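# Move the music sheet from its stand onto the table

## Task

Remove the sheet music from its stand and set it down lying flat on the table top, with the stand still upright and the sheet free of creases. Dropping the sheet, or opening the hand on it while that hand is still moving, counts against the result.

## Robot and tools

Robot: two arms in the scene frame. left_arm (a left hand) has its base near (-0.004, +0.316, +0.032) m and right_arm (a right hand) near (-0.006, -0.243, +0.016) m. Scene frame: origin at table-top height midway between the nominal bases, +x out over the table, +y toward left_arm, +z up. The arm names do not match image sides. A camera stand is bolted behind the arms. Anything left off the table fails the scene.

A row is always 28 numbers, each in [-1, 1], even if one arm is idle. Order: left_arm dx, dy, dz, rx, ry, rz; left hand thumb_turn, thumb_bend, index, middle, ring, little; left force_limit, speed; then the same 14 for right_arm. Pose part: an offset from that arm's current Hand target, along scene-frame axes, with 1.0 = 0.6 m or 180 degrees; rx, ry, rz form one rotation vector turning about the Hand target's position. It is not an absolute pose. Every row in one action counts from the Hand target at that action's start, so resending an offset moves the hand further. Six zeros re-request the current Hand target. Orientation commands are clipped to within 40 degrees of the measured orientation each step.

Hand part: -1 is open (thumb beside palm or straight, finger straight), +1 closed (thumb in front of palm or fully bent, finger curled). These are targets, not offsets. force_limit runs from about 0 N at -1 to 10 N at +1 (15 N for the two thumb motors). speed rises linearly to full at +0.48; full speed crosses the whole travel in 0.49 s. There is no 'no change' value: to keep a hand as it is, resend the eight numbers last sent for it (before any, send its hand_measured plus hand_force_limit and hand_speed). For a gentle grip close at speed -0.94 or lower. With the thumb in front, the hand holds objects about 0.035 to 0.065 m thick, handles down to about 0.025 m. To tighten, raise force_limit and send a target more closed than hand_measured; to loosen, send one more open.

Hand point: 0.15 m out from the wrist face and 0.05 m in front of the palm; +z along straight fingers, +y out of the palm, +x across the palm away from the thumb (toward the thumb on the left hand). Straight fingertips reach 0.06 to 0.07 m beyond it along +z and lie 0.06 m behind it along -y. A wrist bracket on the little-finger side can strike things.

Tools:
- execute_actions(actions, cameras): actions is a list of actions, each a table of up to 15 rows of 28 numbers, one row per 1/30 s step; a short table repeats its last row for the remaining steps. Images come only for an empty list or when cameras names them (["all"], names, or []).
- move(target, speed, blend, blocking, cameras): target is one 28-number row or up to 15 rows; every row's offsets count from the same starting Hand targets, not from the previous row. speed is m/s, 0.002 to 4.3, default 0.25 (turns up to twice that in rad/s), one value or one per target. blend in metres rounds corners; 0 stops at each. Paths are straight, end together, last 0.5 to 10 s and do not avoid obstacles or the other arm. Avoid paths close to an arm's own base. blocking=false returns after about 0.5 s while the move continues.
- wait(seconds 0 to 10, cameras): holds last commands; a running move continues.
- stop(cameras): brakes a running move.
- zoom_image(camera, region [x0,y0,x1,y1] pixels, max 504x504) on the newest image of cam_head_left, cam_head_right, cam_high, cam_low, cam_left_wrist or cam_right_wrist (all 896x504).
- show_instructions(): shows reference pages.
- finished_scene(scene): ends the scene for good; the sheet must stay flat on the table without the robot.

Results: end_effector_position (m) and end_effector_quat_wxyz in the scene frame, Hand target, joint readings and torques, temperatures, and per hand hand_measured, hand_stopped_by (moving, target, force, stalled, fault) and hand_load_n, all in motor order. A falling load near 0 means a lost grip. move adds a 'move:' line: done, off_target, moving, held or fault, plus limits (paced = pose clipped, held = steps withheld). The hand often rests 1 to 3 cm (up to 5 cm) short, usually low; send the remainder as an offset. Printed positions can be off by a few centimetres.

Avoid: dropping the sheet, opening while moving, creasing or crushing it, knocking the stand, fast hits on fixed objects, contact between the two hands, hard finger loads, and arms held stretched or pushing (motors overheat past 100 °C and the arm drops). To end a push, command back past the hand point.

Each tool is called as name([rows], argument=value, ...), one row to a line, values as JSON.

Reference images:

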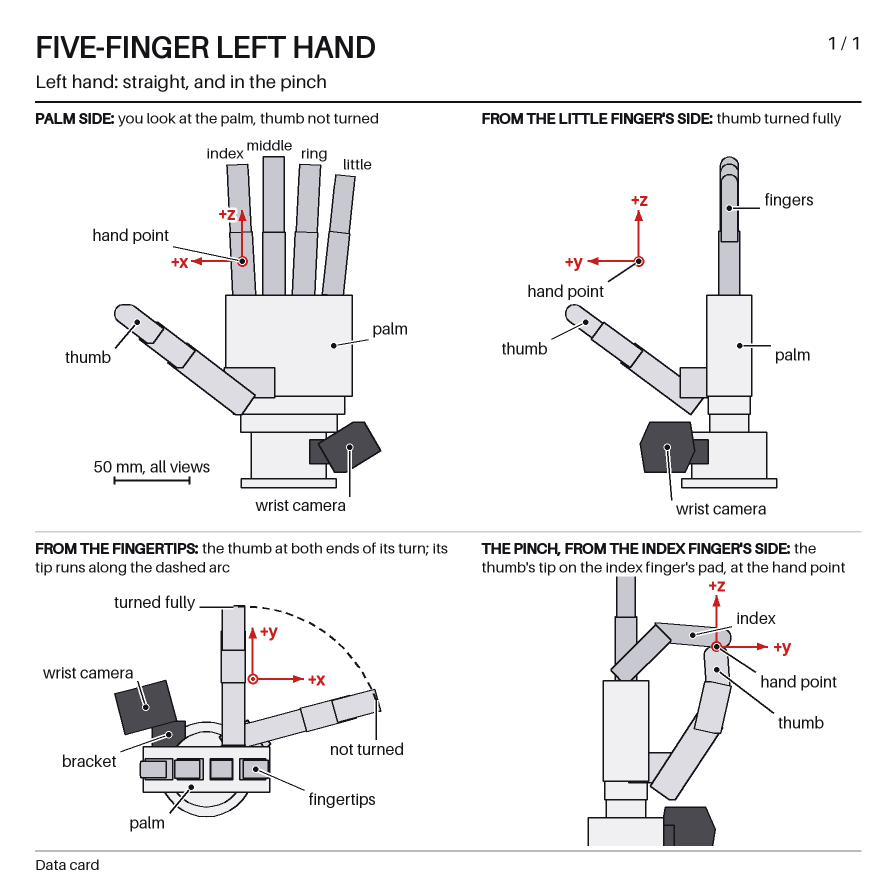

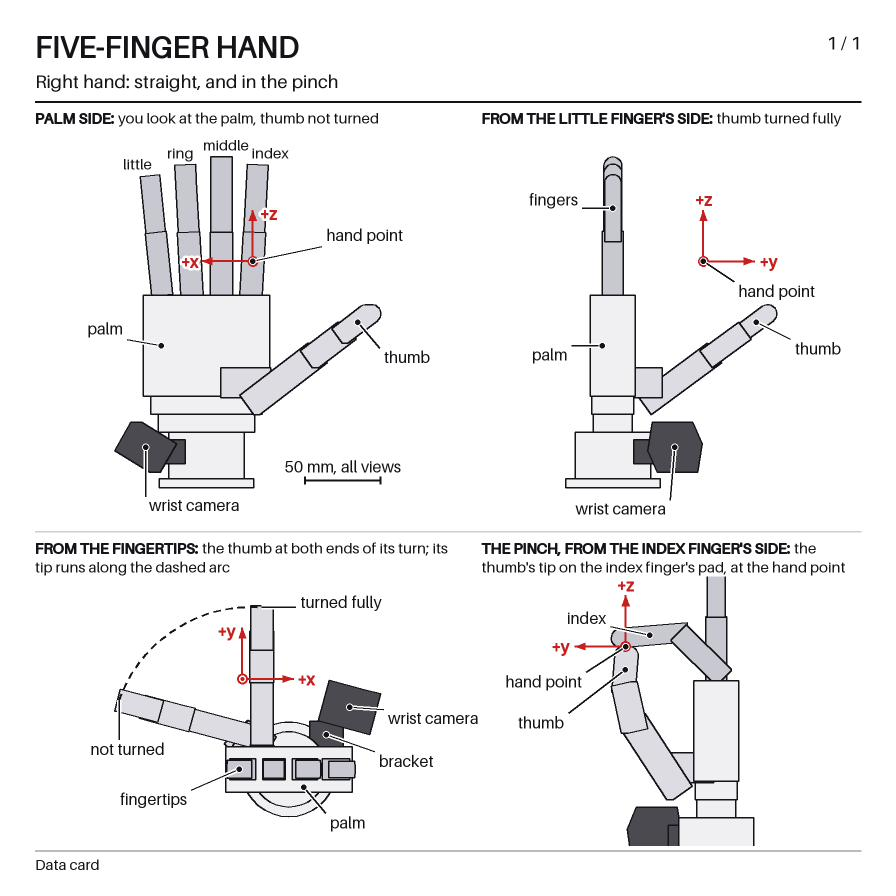

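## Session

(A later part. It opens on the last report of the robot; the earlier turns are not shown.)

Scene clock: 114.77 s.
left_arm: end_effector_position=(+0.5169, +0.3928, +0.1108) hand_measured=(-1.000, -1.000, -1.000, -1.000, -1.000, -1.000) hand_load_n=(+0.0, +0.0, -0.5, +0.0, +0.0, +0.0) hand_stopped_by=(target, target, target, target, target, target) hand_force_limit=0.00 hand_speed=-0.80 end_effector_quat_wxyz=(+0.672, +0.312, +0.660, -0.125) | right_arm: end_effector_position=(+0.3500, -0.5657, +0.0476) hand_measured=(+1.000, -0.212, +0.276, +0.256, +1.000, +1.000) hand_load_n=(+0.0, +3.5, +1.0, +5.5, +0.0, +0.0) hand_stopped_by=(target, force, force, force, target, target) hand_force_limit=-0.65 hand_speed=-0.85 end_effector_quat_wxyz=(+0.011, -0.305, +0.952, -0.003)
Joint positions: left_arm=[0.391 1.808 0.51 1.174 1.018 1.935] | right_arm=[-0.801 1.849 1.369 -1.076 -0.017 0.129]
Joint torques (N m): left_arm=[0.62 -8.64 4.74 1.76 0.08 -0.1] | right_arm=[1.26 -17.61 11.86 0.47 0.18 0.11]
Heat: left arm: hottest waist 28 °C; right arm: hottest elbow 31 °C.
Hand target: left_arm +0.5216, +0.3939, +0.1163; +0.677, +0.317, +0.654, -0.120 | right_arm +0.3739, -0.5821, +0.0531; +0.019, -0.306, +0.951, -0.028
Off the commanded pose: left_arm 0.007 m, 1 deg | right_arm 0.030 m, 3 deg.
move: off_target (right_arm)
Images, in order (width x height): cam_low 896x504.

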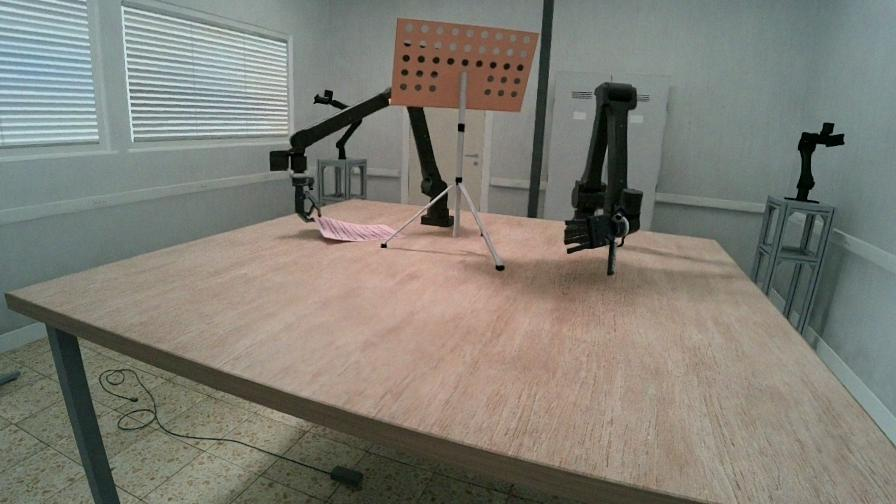

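move(target=[0,0,0,0,0,0,-1,-1,-1,-1,-1,-1,0,-0.8,0.0,0.0,-0.03,0,0,0,1,0.0,0.35,0.35,1,1,-0.65,-0.85], speed=0.04, cameras=["cam_low"])

zoom_image(camera="cam_low", region=[280, 140, 420, 260])

Scene clock: 116.30 s.
left_arm: end_effector_position=(+0.5169, +0.3928, +0.1108) hand_measured=(-1.000, -1.000, -1.000, -1.000, -1.000, -1.000) hand_load_n=(+0.0, +0.0, +0.0, +0.0, +0.0, +0.0) hand_stopped_by=(target, target, target, target, target, target) hand_force_limit=0.00 hand_speed=-0.80 end_effector_quat_wxyz=(+0.672, +0.312, +0.660, -0.125) | right_arm: end_effector_position=(+0.3559, -0.5725, +0.0364) hand_measured=(+1.000, -0.212, +0.276, +0.256, +1.000, +1.000) hand_load_n=(+0.0, +4.0, +1.0, +5.5, +0.0, +0.0) hand_stopped_by=(target, force, force, force, target, target) hand_force_limit=-0.65 hand_speed=-0.85 end_effector_quat_wxyz=(+0.015, -0.305, +0.952, -0.013)
Joint positions: left_arm=[0.391 1.808 0.51 1.174 1.018 1.935] | right_arm=[-0.801 1.869 1.369 -1.034 -0.016 0.129]
Joint torques (N m): left_arm=[0.62 -8.59 4.71 1.76 0.08 -0.09] | right_arm=[1.14 -17.49 10.35 0.72 0.2 0.14]
Motor temperatures (°C): left_arm=[28 26 27 24 22 21] | right_arm=[23 28 32 23 20 22]
Heat: left arm: hottest waist 28 °C; right arm: hottest elbow 32 °C.
Hand target: left_arm +0.5216, +0.3939, +0.1163; +0.677, +0.317, +0.654, -0.120 | right_arm +0.3739, -0.5821, +0.0351; +0.019, -0.306, +0.951, -0.028
Off the commanded pose: left_arm 0.007 m, 1 deg | right_arm 0.020 m, 2 deg.
move: off_target (right_arm)
Images, in order (width x height): cam_low 896x504.

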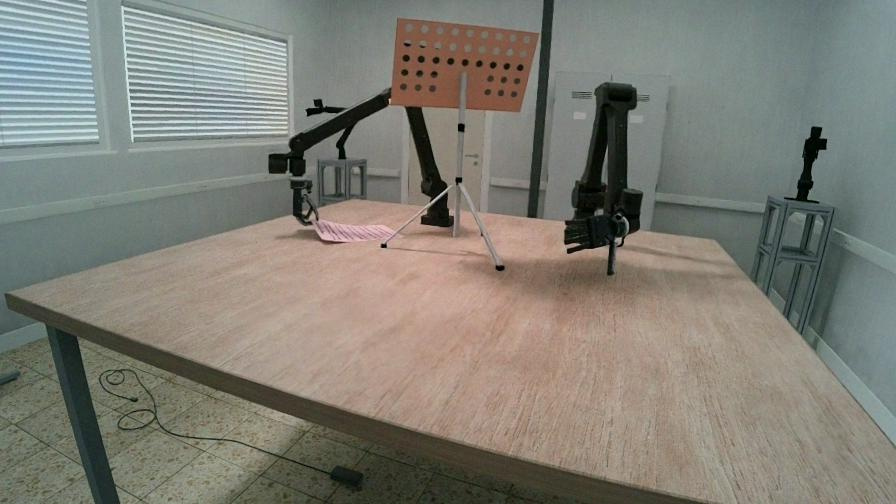

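Scaled by 3.600 from the camera's 896x504 image, which has a finer 1280x720 frame.

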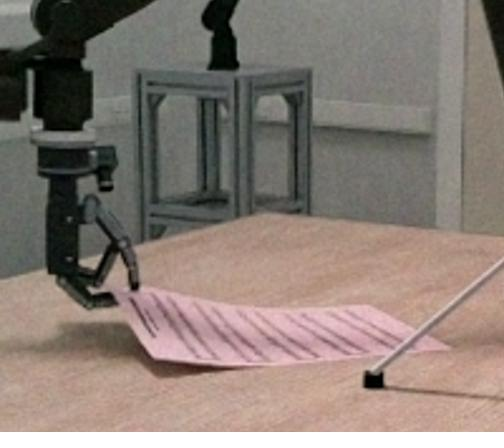

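move(target=[0,0,0,0,0,0,-1,-1,-1,-1,-1,-1,0,-0.8,0.0,0.0,-0.02,0,0,0,1,0.0,0.35,0.35,1,1,-0.65,-0.85], speed=0.04, cameras=["cam_low"])

zoom_image(camera="cam_low", region=[280, 170, 380, 256])

Scene clock: 117.70 s.
left_arm: end_effector_position=(+0.5169, +0.3928, +0.1108) hand_measured=(-1.000, -1.000, -1.000, -1.000, -1.000, -1.000) hand_load_n=(+0.0, +0.0, +0.0, +0.0, +0.0, +0.0) hand_stopped_by=(target, target, target, target, target, target) hand_force_limit=0.00 hand_speed=-0.80 end_effector_quat_wxyz=(+0.672, +0.312, +0.660, -0.125) | right_arm: end_effector_position=(+0.3596, -0.5765, +0.0287) hand_measured=(+1.000, -0.212, +0.276, +0.256, +1.000, +1.000) hand_load_n=(+0.0, +3.5, +1.5, +5.5, +0.0, +0.0) hand_stopped_by=(target, force, force, force, target, target) hand_force_limit=-0.65 hand_speed=-0.85 end_effector_quat_wxyz=(+0.018, -0.305, +0.952, -0.019)
Joint positions: left_arm=[0.391 1.808 0.51 1.174 1.018 1.935] | right_arm=[-0.801 1.883 1.369 -1.008 -0.016 0.129]
Joint torques (N m): left_arm=[0.62 -8.53 4.71 1.74 0.07 -0.1] | right_arm=[0.5 -17.55 9.42 0.81 0.23 0.13]
Heat: left arm: hottest waist 28 °C; right arm: hottest elbow 32 °C.
Hand target: left_arm +0.5216, +0.3939, +0.1163; +0.677, +0.317, +0.654, -0.120 | right_arm +0.3739, -0.5821, +0.0231; +0.019, -0.306, +0.951, -0.028
Off the commanded pose: left_arm 0.007 m, 1 deg | right_arm 0.016 m, 1 deg.
move: off_target (right_arm)
Images, in order (width x height): cam_low 896x504.

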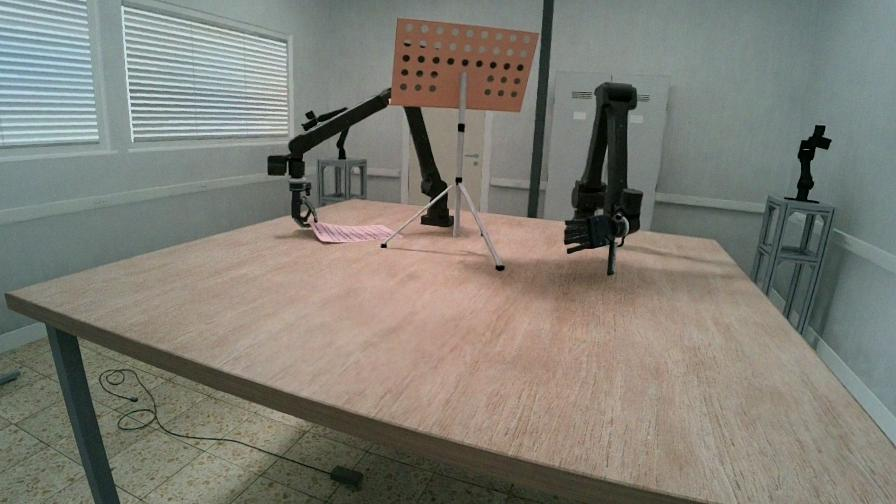

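Scaled by 5.040 from the camera's 896x504 image, which has a finer 1280x720 frame.

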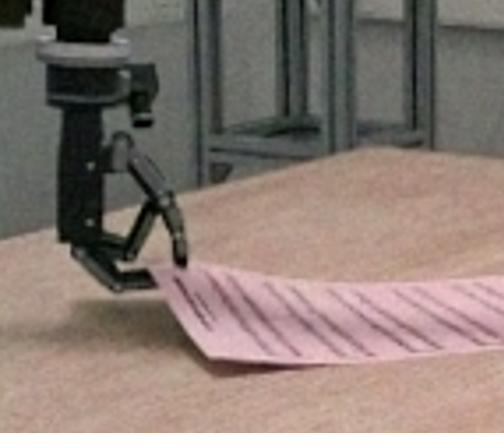

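move(target=[0,0,0,0,0,0,-1,-1,-1,-1,-1,-1,0,-0.8,-0.008,0.008,-0.018,0,0,0,1,0.0,0.35,0.35,1,1,-0.65,-0.85], speed=0.04, cameras=["cam_low"])

zoom_image(camera="cam_low", region=[280, 170, 380, 256])

Scene clock: 119.10 s.
left_arm: end_effector_position=(+0.5169, +0.3928, +0.1108) hand_measured=(-1.000, -1.000, -1.000, -1.000, -1.000, -1.000) hand_load_n=(+0.0, +0.0, +0.0, +0.0, +0.0, +0.0) hand_stopped_by=(target, target, target, target, target, target) hand_force_limit=0.00 hand_speed=-0.80 end_effector_quat_wxyz=(+0.672, +0.312, +0.660, -0.125) | right_arm: end_effector_position=(+0.3656, -0.5829, +0.0275) hand_measured=(+1.000, -0.212, +0.276, +0.256, +1.000, +1.000) hand_load_n=(+0.0, +3.5, +1.5, +5.5, +0.0, +0.5) hand_stopped_by=(target, force, force, force, target, target) hand_force_limit=-0.65 hand_speed=-0.85 end_effector_quat_wxyz=(+0.024, -0.305, +0.952, -0.033)
Joint positions: left_arm=[0.391 1.808 0.51 1.174 1.018 1.935] | right_arm=[-0.801 1.883 1.369 -0.976 -0.016 0.129]
Joint torques (N m): left_arm=[0.56 -8.64 4.68 1.73 0.08 -0.08] | right_arm=[1.03 -18.14 6.75 0.83 0.22 0.09]
Heat: left arm: hottest waist 28 °C; right arm: hottest elbow 31 °C.
Hand target: left_arm +0.5216, +0.3939, +0.1163; +0.677, +0.317, +0.654, -0.120 | right_arm +0.3691, -0.5773, +0.0123; +0.019, -0.306, +0.951, -0.028
Off the commanded pose: left_arm 0.007 m, 1 deg | right_arm 0.017 m, 1 deg.
move: off_target (right_arm)
Images, in order (width x height): cam_low 896x504.

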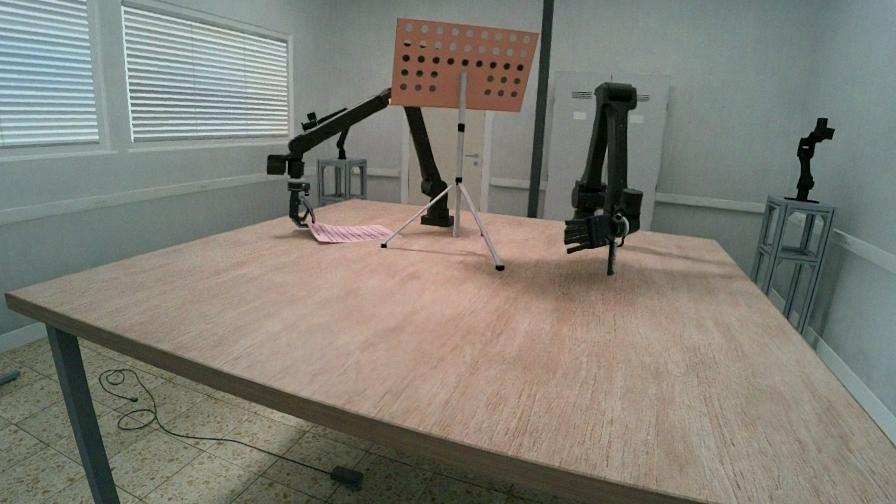

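Scaled by 5.040 from the camera's 896x504 image, which has a finer 1280x720 frame.

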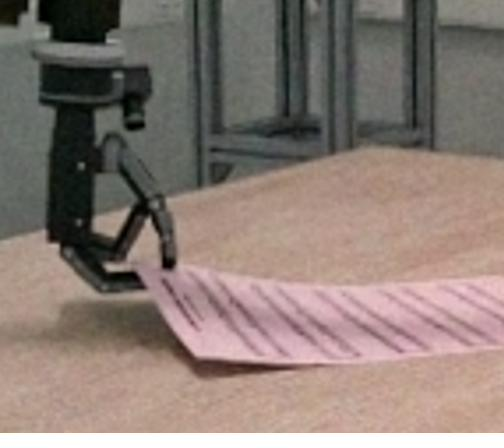

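move(target=[0,0,0,0,0,0,-1,-1,-1,-1,-1,-1,0,-0.8,0,0,0.012,0,0,0,1,-1.0,0.35,0.35,1,1,-0.65,-0.6], speed=0.04, cameras=["cam_low"])

zoom_image(camera="cam_low", region=[280, 170, 380, 256])

Scene clock: 121.63 s.
left_arm: end_effector_position=(+0.5169, +0.3928, +0.1108) hand_measured=(-1.000, -1.000, -1.000, -1.000, -1.000, -1.000) hand_load_n=(+0.0, +0.0, +0.0, +0.0, +0.0, +0.0) hand_stopped_by=(target, target, target, target, target, target) hand_force_limit=0.00 hand_speed=-0.80 end_effector_quat_wxyz=(+0.672, +0.312, +0.660, -0.125) | right_arm: end_effector_position=(+0.3656, -0.5829, +0.0275) hand_measured=(+1.000, -1.000, +0.276, +0.256, +1.000, +1.000) hand_load_n=(+0.0, +0.0, +0.0, +0.0, +0.0, +0.0) hand_stopped_by=(target, target, force, force, target, target) hand_force_limit=-0.65 hand_speed=-0.60 end_effector_quat_wxyz=(+0.024, -0.305, +0.952, -0.033)
Joint positions: left_arm=[0.391 1.808 0.51 1.174 1.018 1.935] | right_arm=[-0.801 1.883 1.369 -0.976 -0.016 0.129]
Joint torques (N m): left_arm=[0.44 -8.64 4.7 1.77 0.07 -0.11] | right_arm=[0.62 -18.49 7.21 0.02 0.23 0.08]
Heat: left arm: hottest waist 28 °C; right arm: hottest elbow 31 °C.
Hand target: left_arm +0.5216, +0.3939, +0.1163; +0.677, +0.317, +0.654, -0.120 | right_arm +0.3691, -0.5773, +0.0195; +0.019, -0.306, +0.951, -0.028
Off the commanded pose: left_arm 0.007 m, 1 deg | right_arm 0.010 m, 1 deg.
move: done
Images, in order (width x height): cam_low 896x504.

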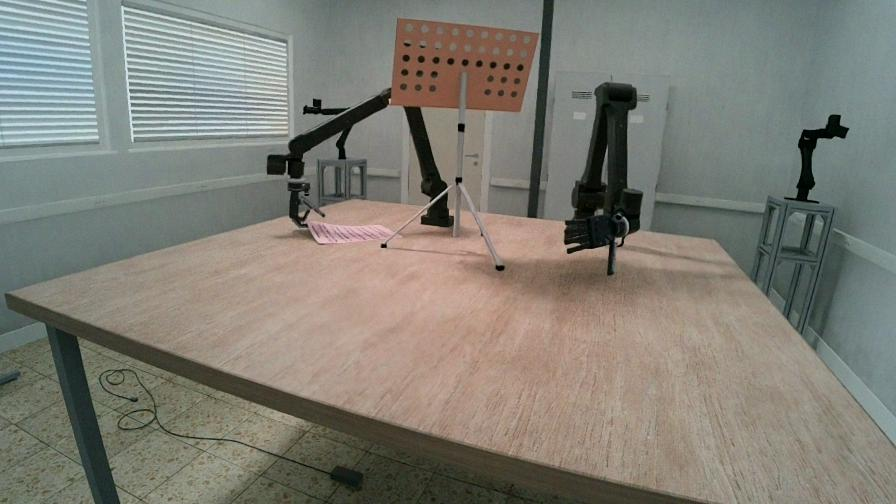

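Scaled by 5.040 from the camera's 896x504 image, which has a finer 1280x720 frame.

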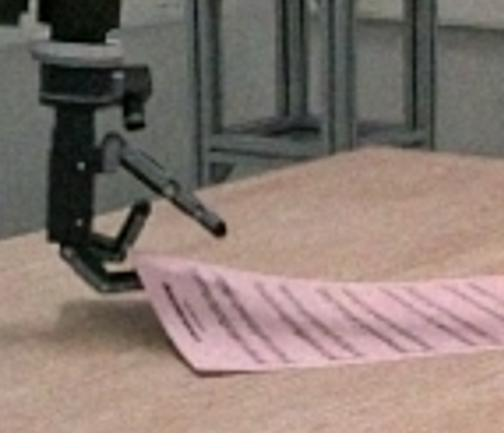

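move(target=[0,0,0,0,0,0,-1,-1,-1,-1,-1,-1,0,-0.8,0.12,-0.108,0.024,0,0,0,1,-1.0,0.35,0.35,1,1,-0.65,-0.6], speed=0.07, cameras=["cam_low","cam_high"])

zoom_image(camera="cam_low", region=[280, 170, 420, 266])

Scene clock: 124.33 s.
left_arm: end_effector_position=(+0.5169, +0.3928, +0.1108) hand_measured=(-1.000, -1.000, -1.000, -1.000, -1.000, -1.000) hand_load_n=(+0.0, +0.0, +0.0, +0.0, +0.0, +0.0) hand_stopped_by=(target, target, target, target, target, target) hand_force_limit=0.00 hand_speed=-0.80 end_effector_quat_wxyz=(+0.672, +0.312, +0.660, -0.125) | right_arm: end_effector_position=(+0.4220, -0.6337, +0.0315) hand_measured=(+1.000, -1.000, +0.276, +0.256, +1.000, +1.000) hand_load_n=(+0.0, +0.0, +0.5, +0.0, +0.0, +0.0) hand_stopped_by=(target, target, force, force, target, target) hand_force_limit=-0.65 hand_speed=-0.60 end_effector_quat_wxyz=(+0.017, -0.305, +0.952, -0.018)
Joint positions: left_arm=[0.391 1.808 0.51 1.174 1.018 1.935] | right_arm=[-0.79 2.08 1.697 -1.14 -0.016 0.14]
Joint torques (N m): left_arm=[0.62 -8.59 4.72 1.78 0.08 -0.09] | right_arm=[0.85 -21.01 12.7 -0.39 0.28 0.1]
Heat: left arm: hottest waist 28 °C; right arm: hottest elbow 31 °C.
Hand target: left_arm +0.5216, +0.3939, +0.1163; +0.677, +0.317, +0.654, -0.120 | right_arm +0.4411, -0.6421, +0.0339; +0.019, -0.306, +0.951, -0.028
Off the commanded pose: left_arm 0.007 m, 1 deg | right_arm 0.021 m, 1 deg.
move: off_target (right_arm)
Images, in order (width x height): cam_high 896x504, cam_low 896x504.

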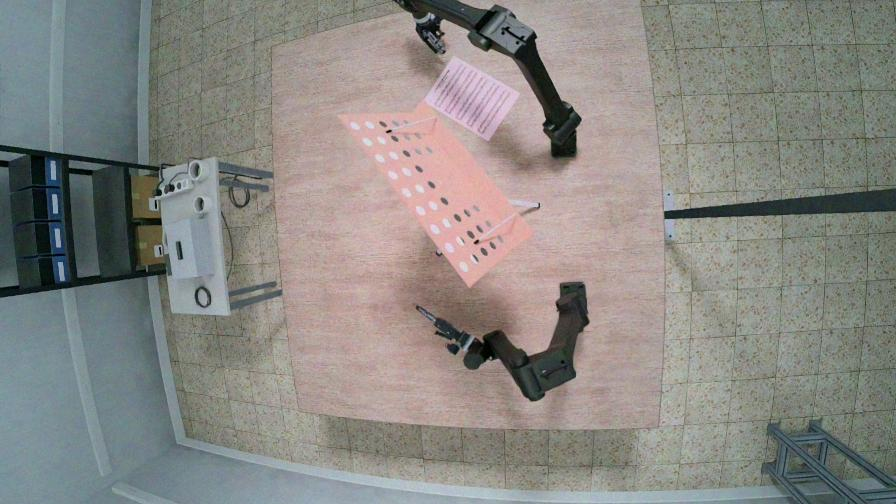

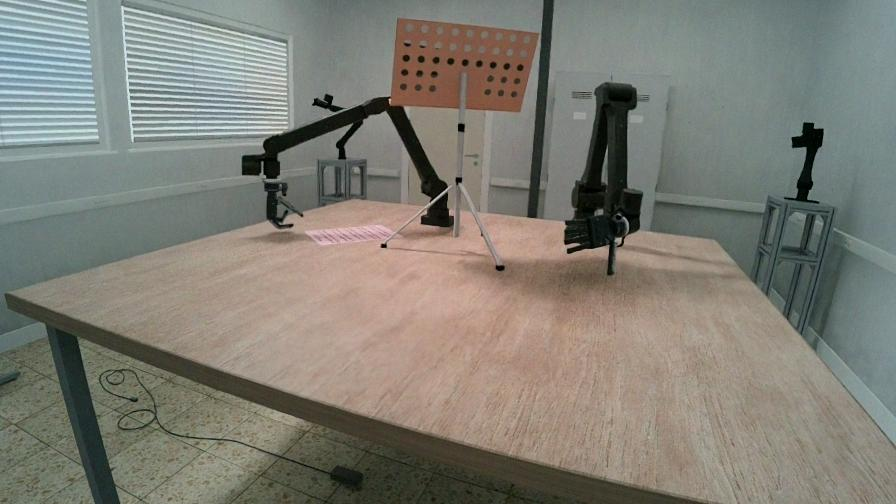

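Scaled by 3.600 from the camera's 896x504 image, which has a finer 1280x720 frame.

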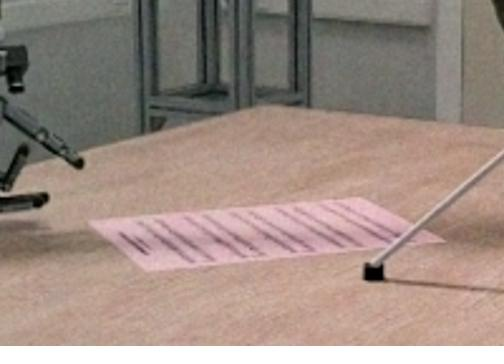

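finished_scene(scene=2)

The scene is finished: the task was done.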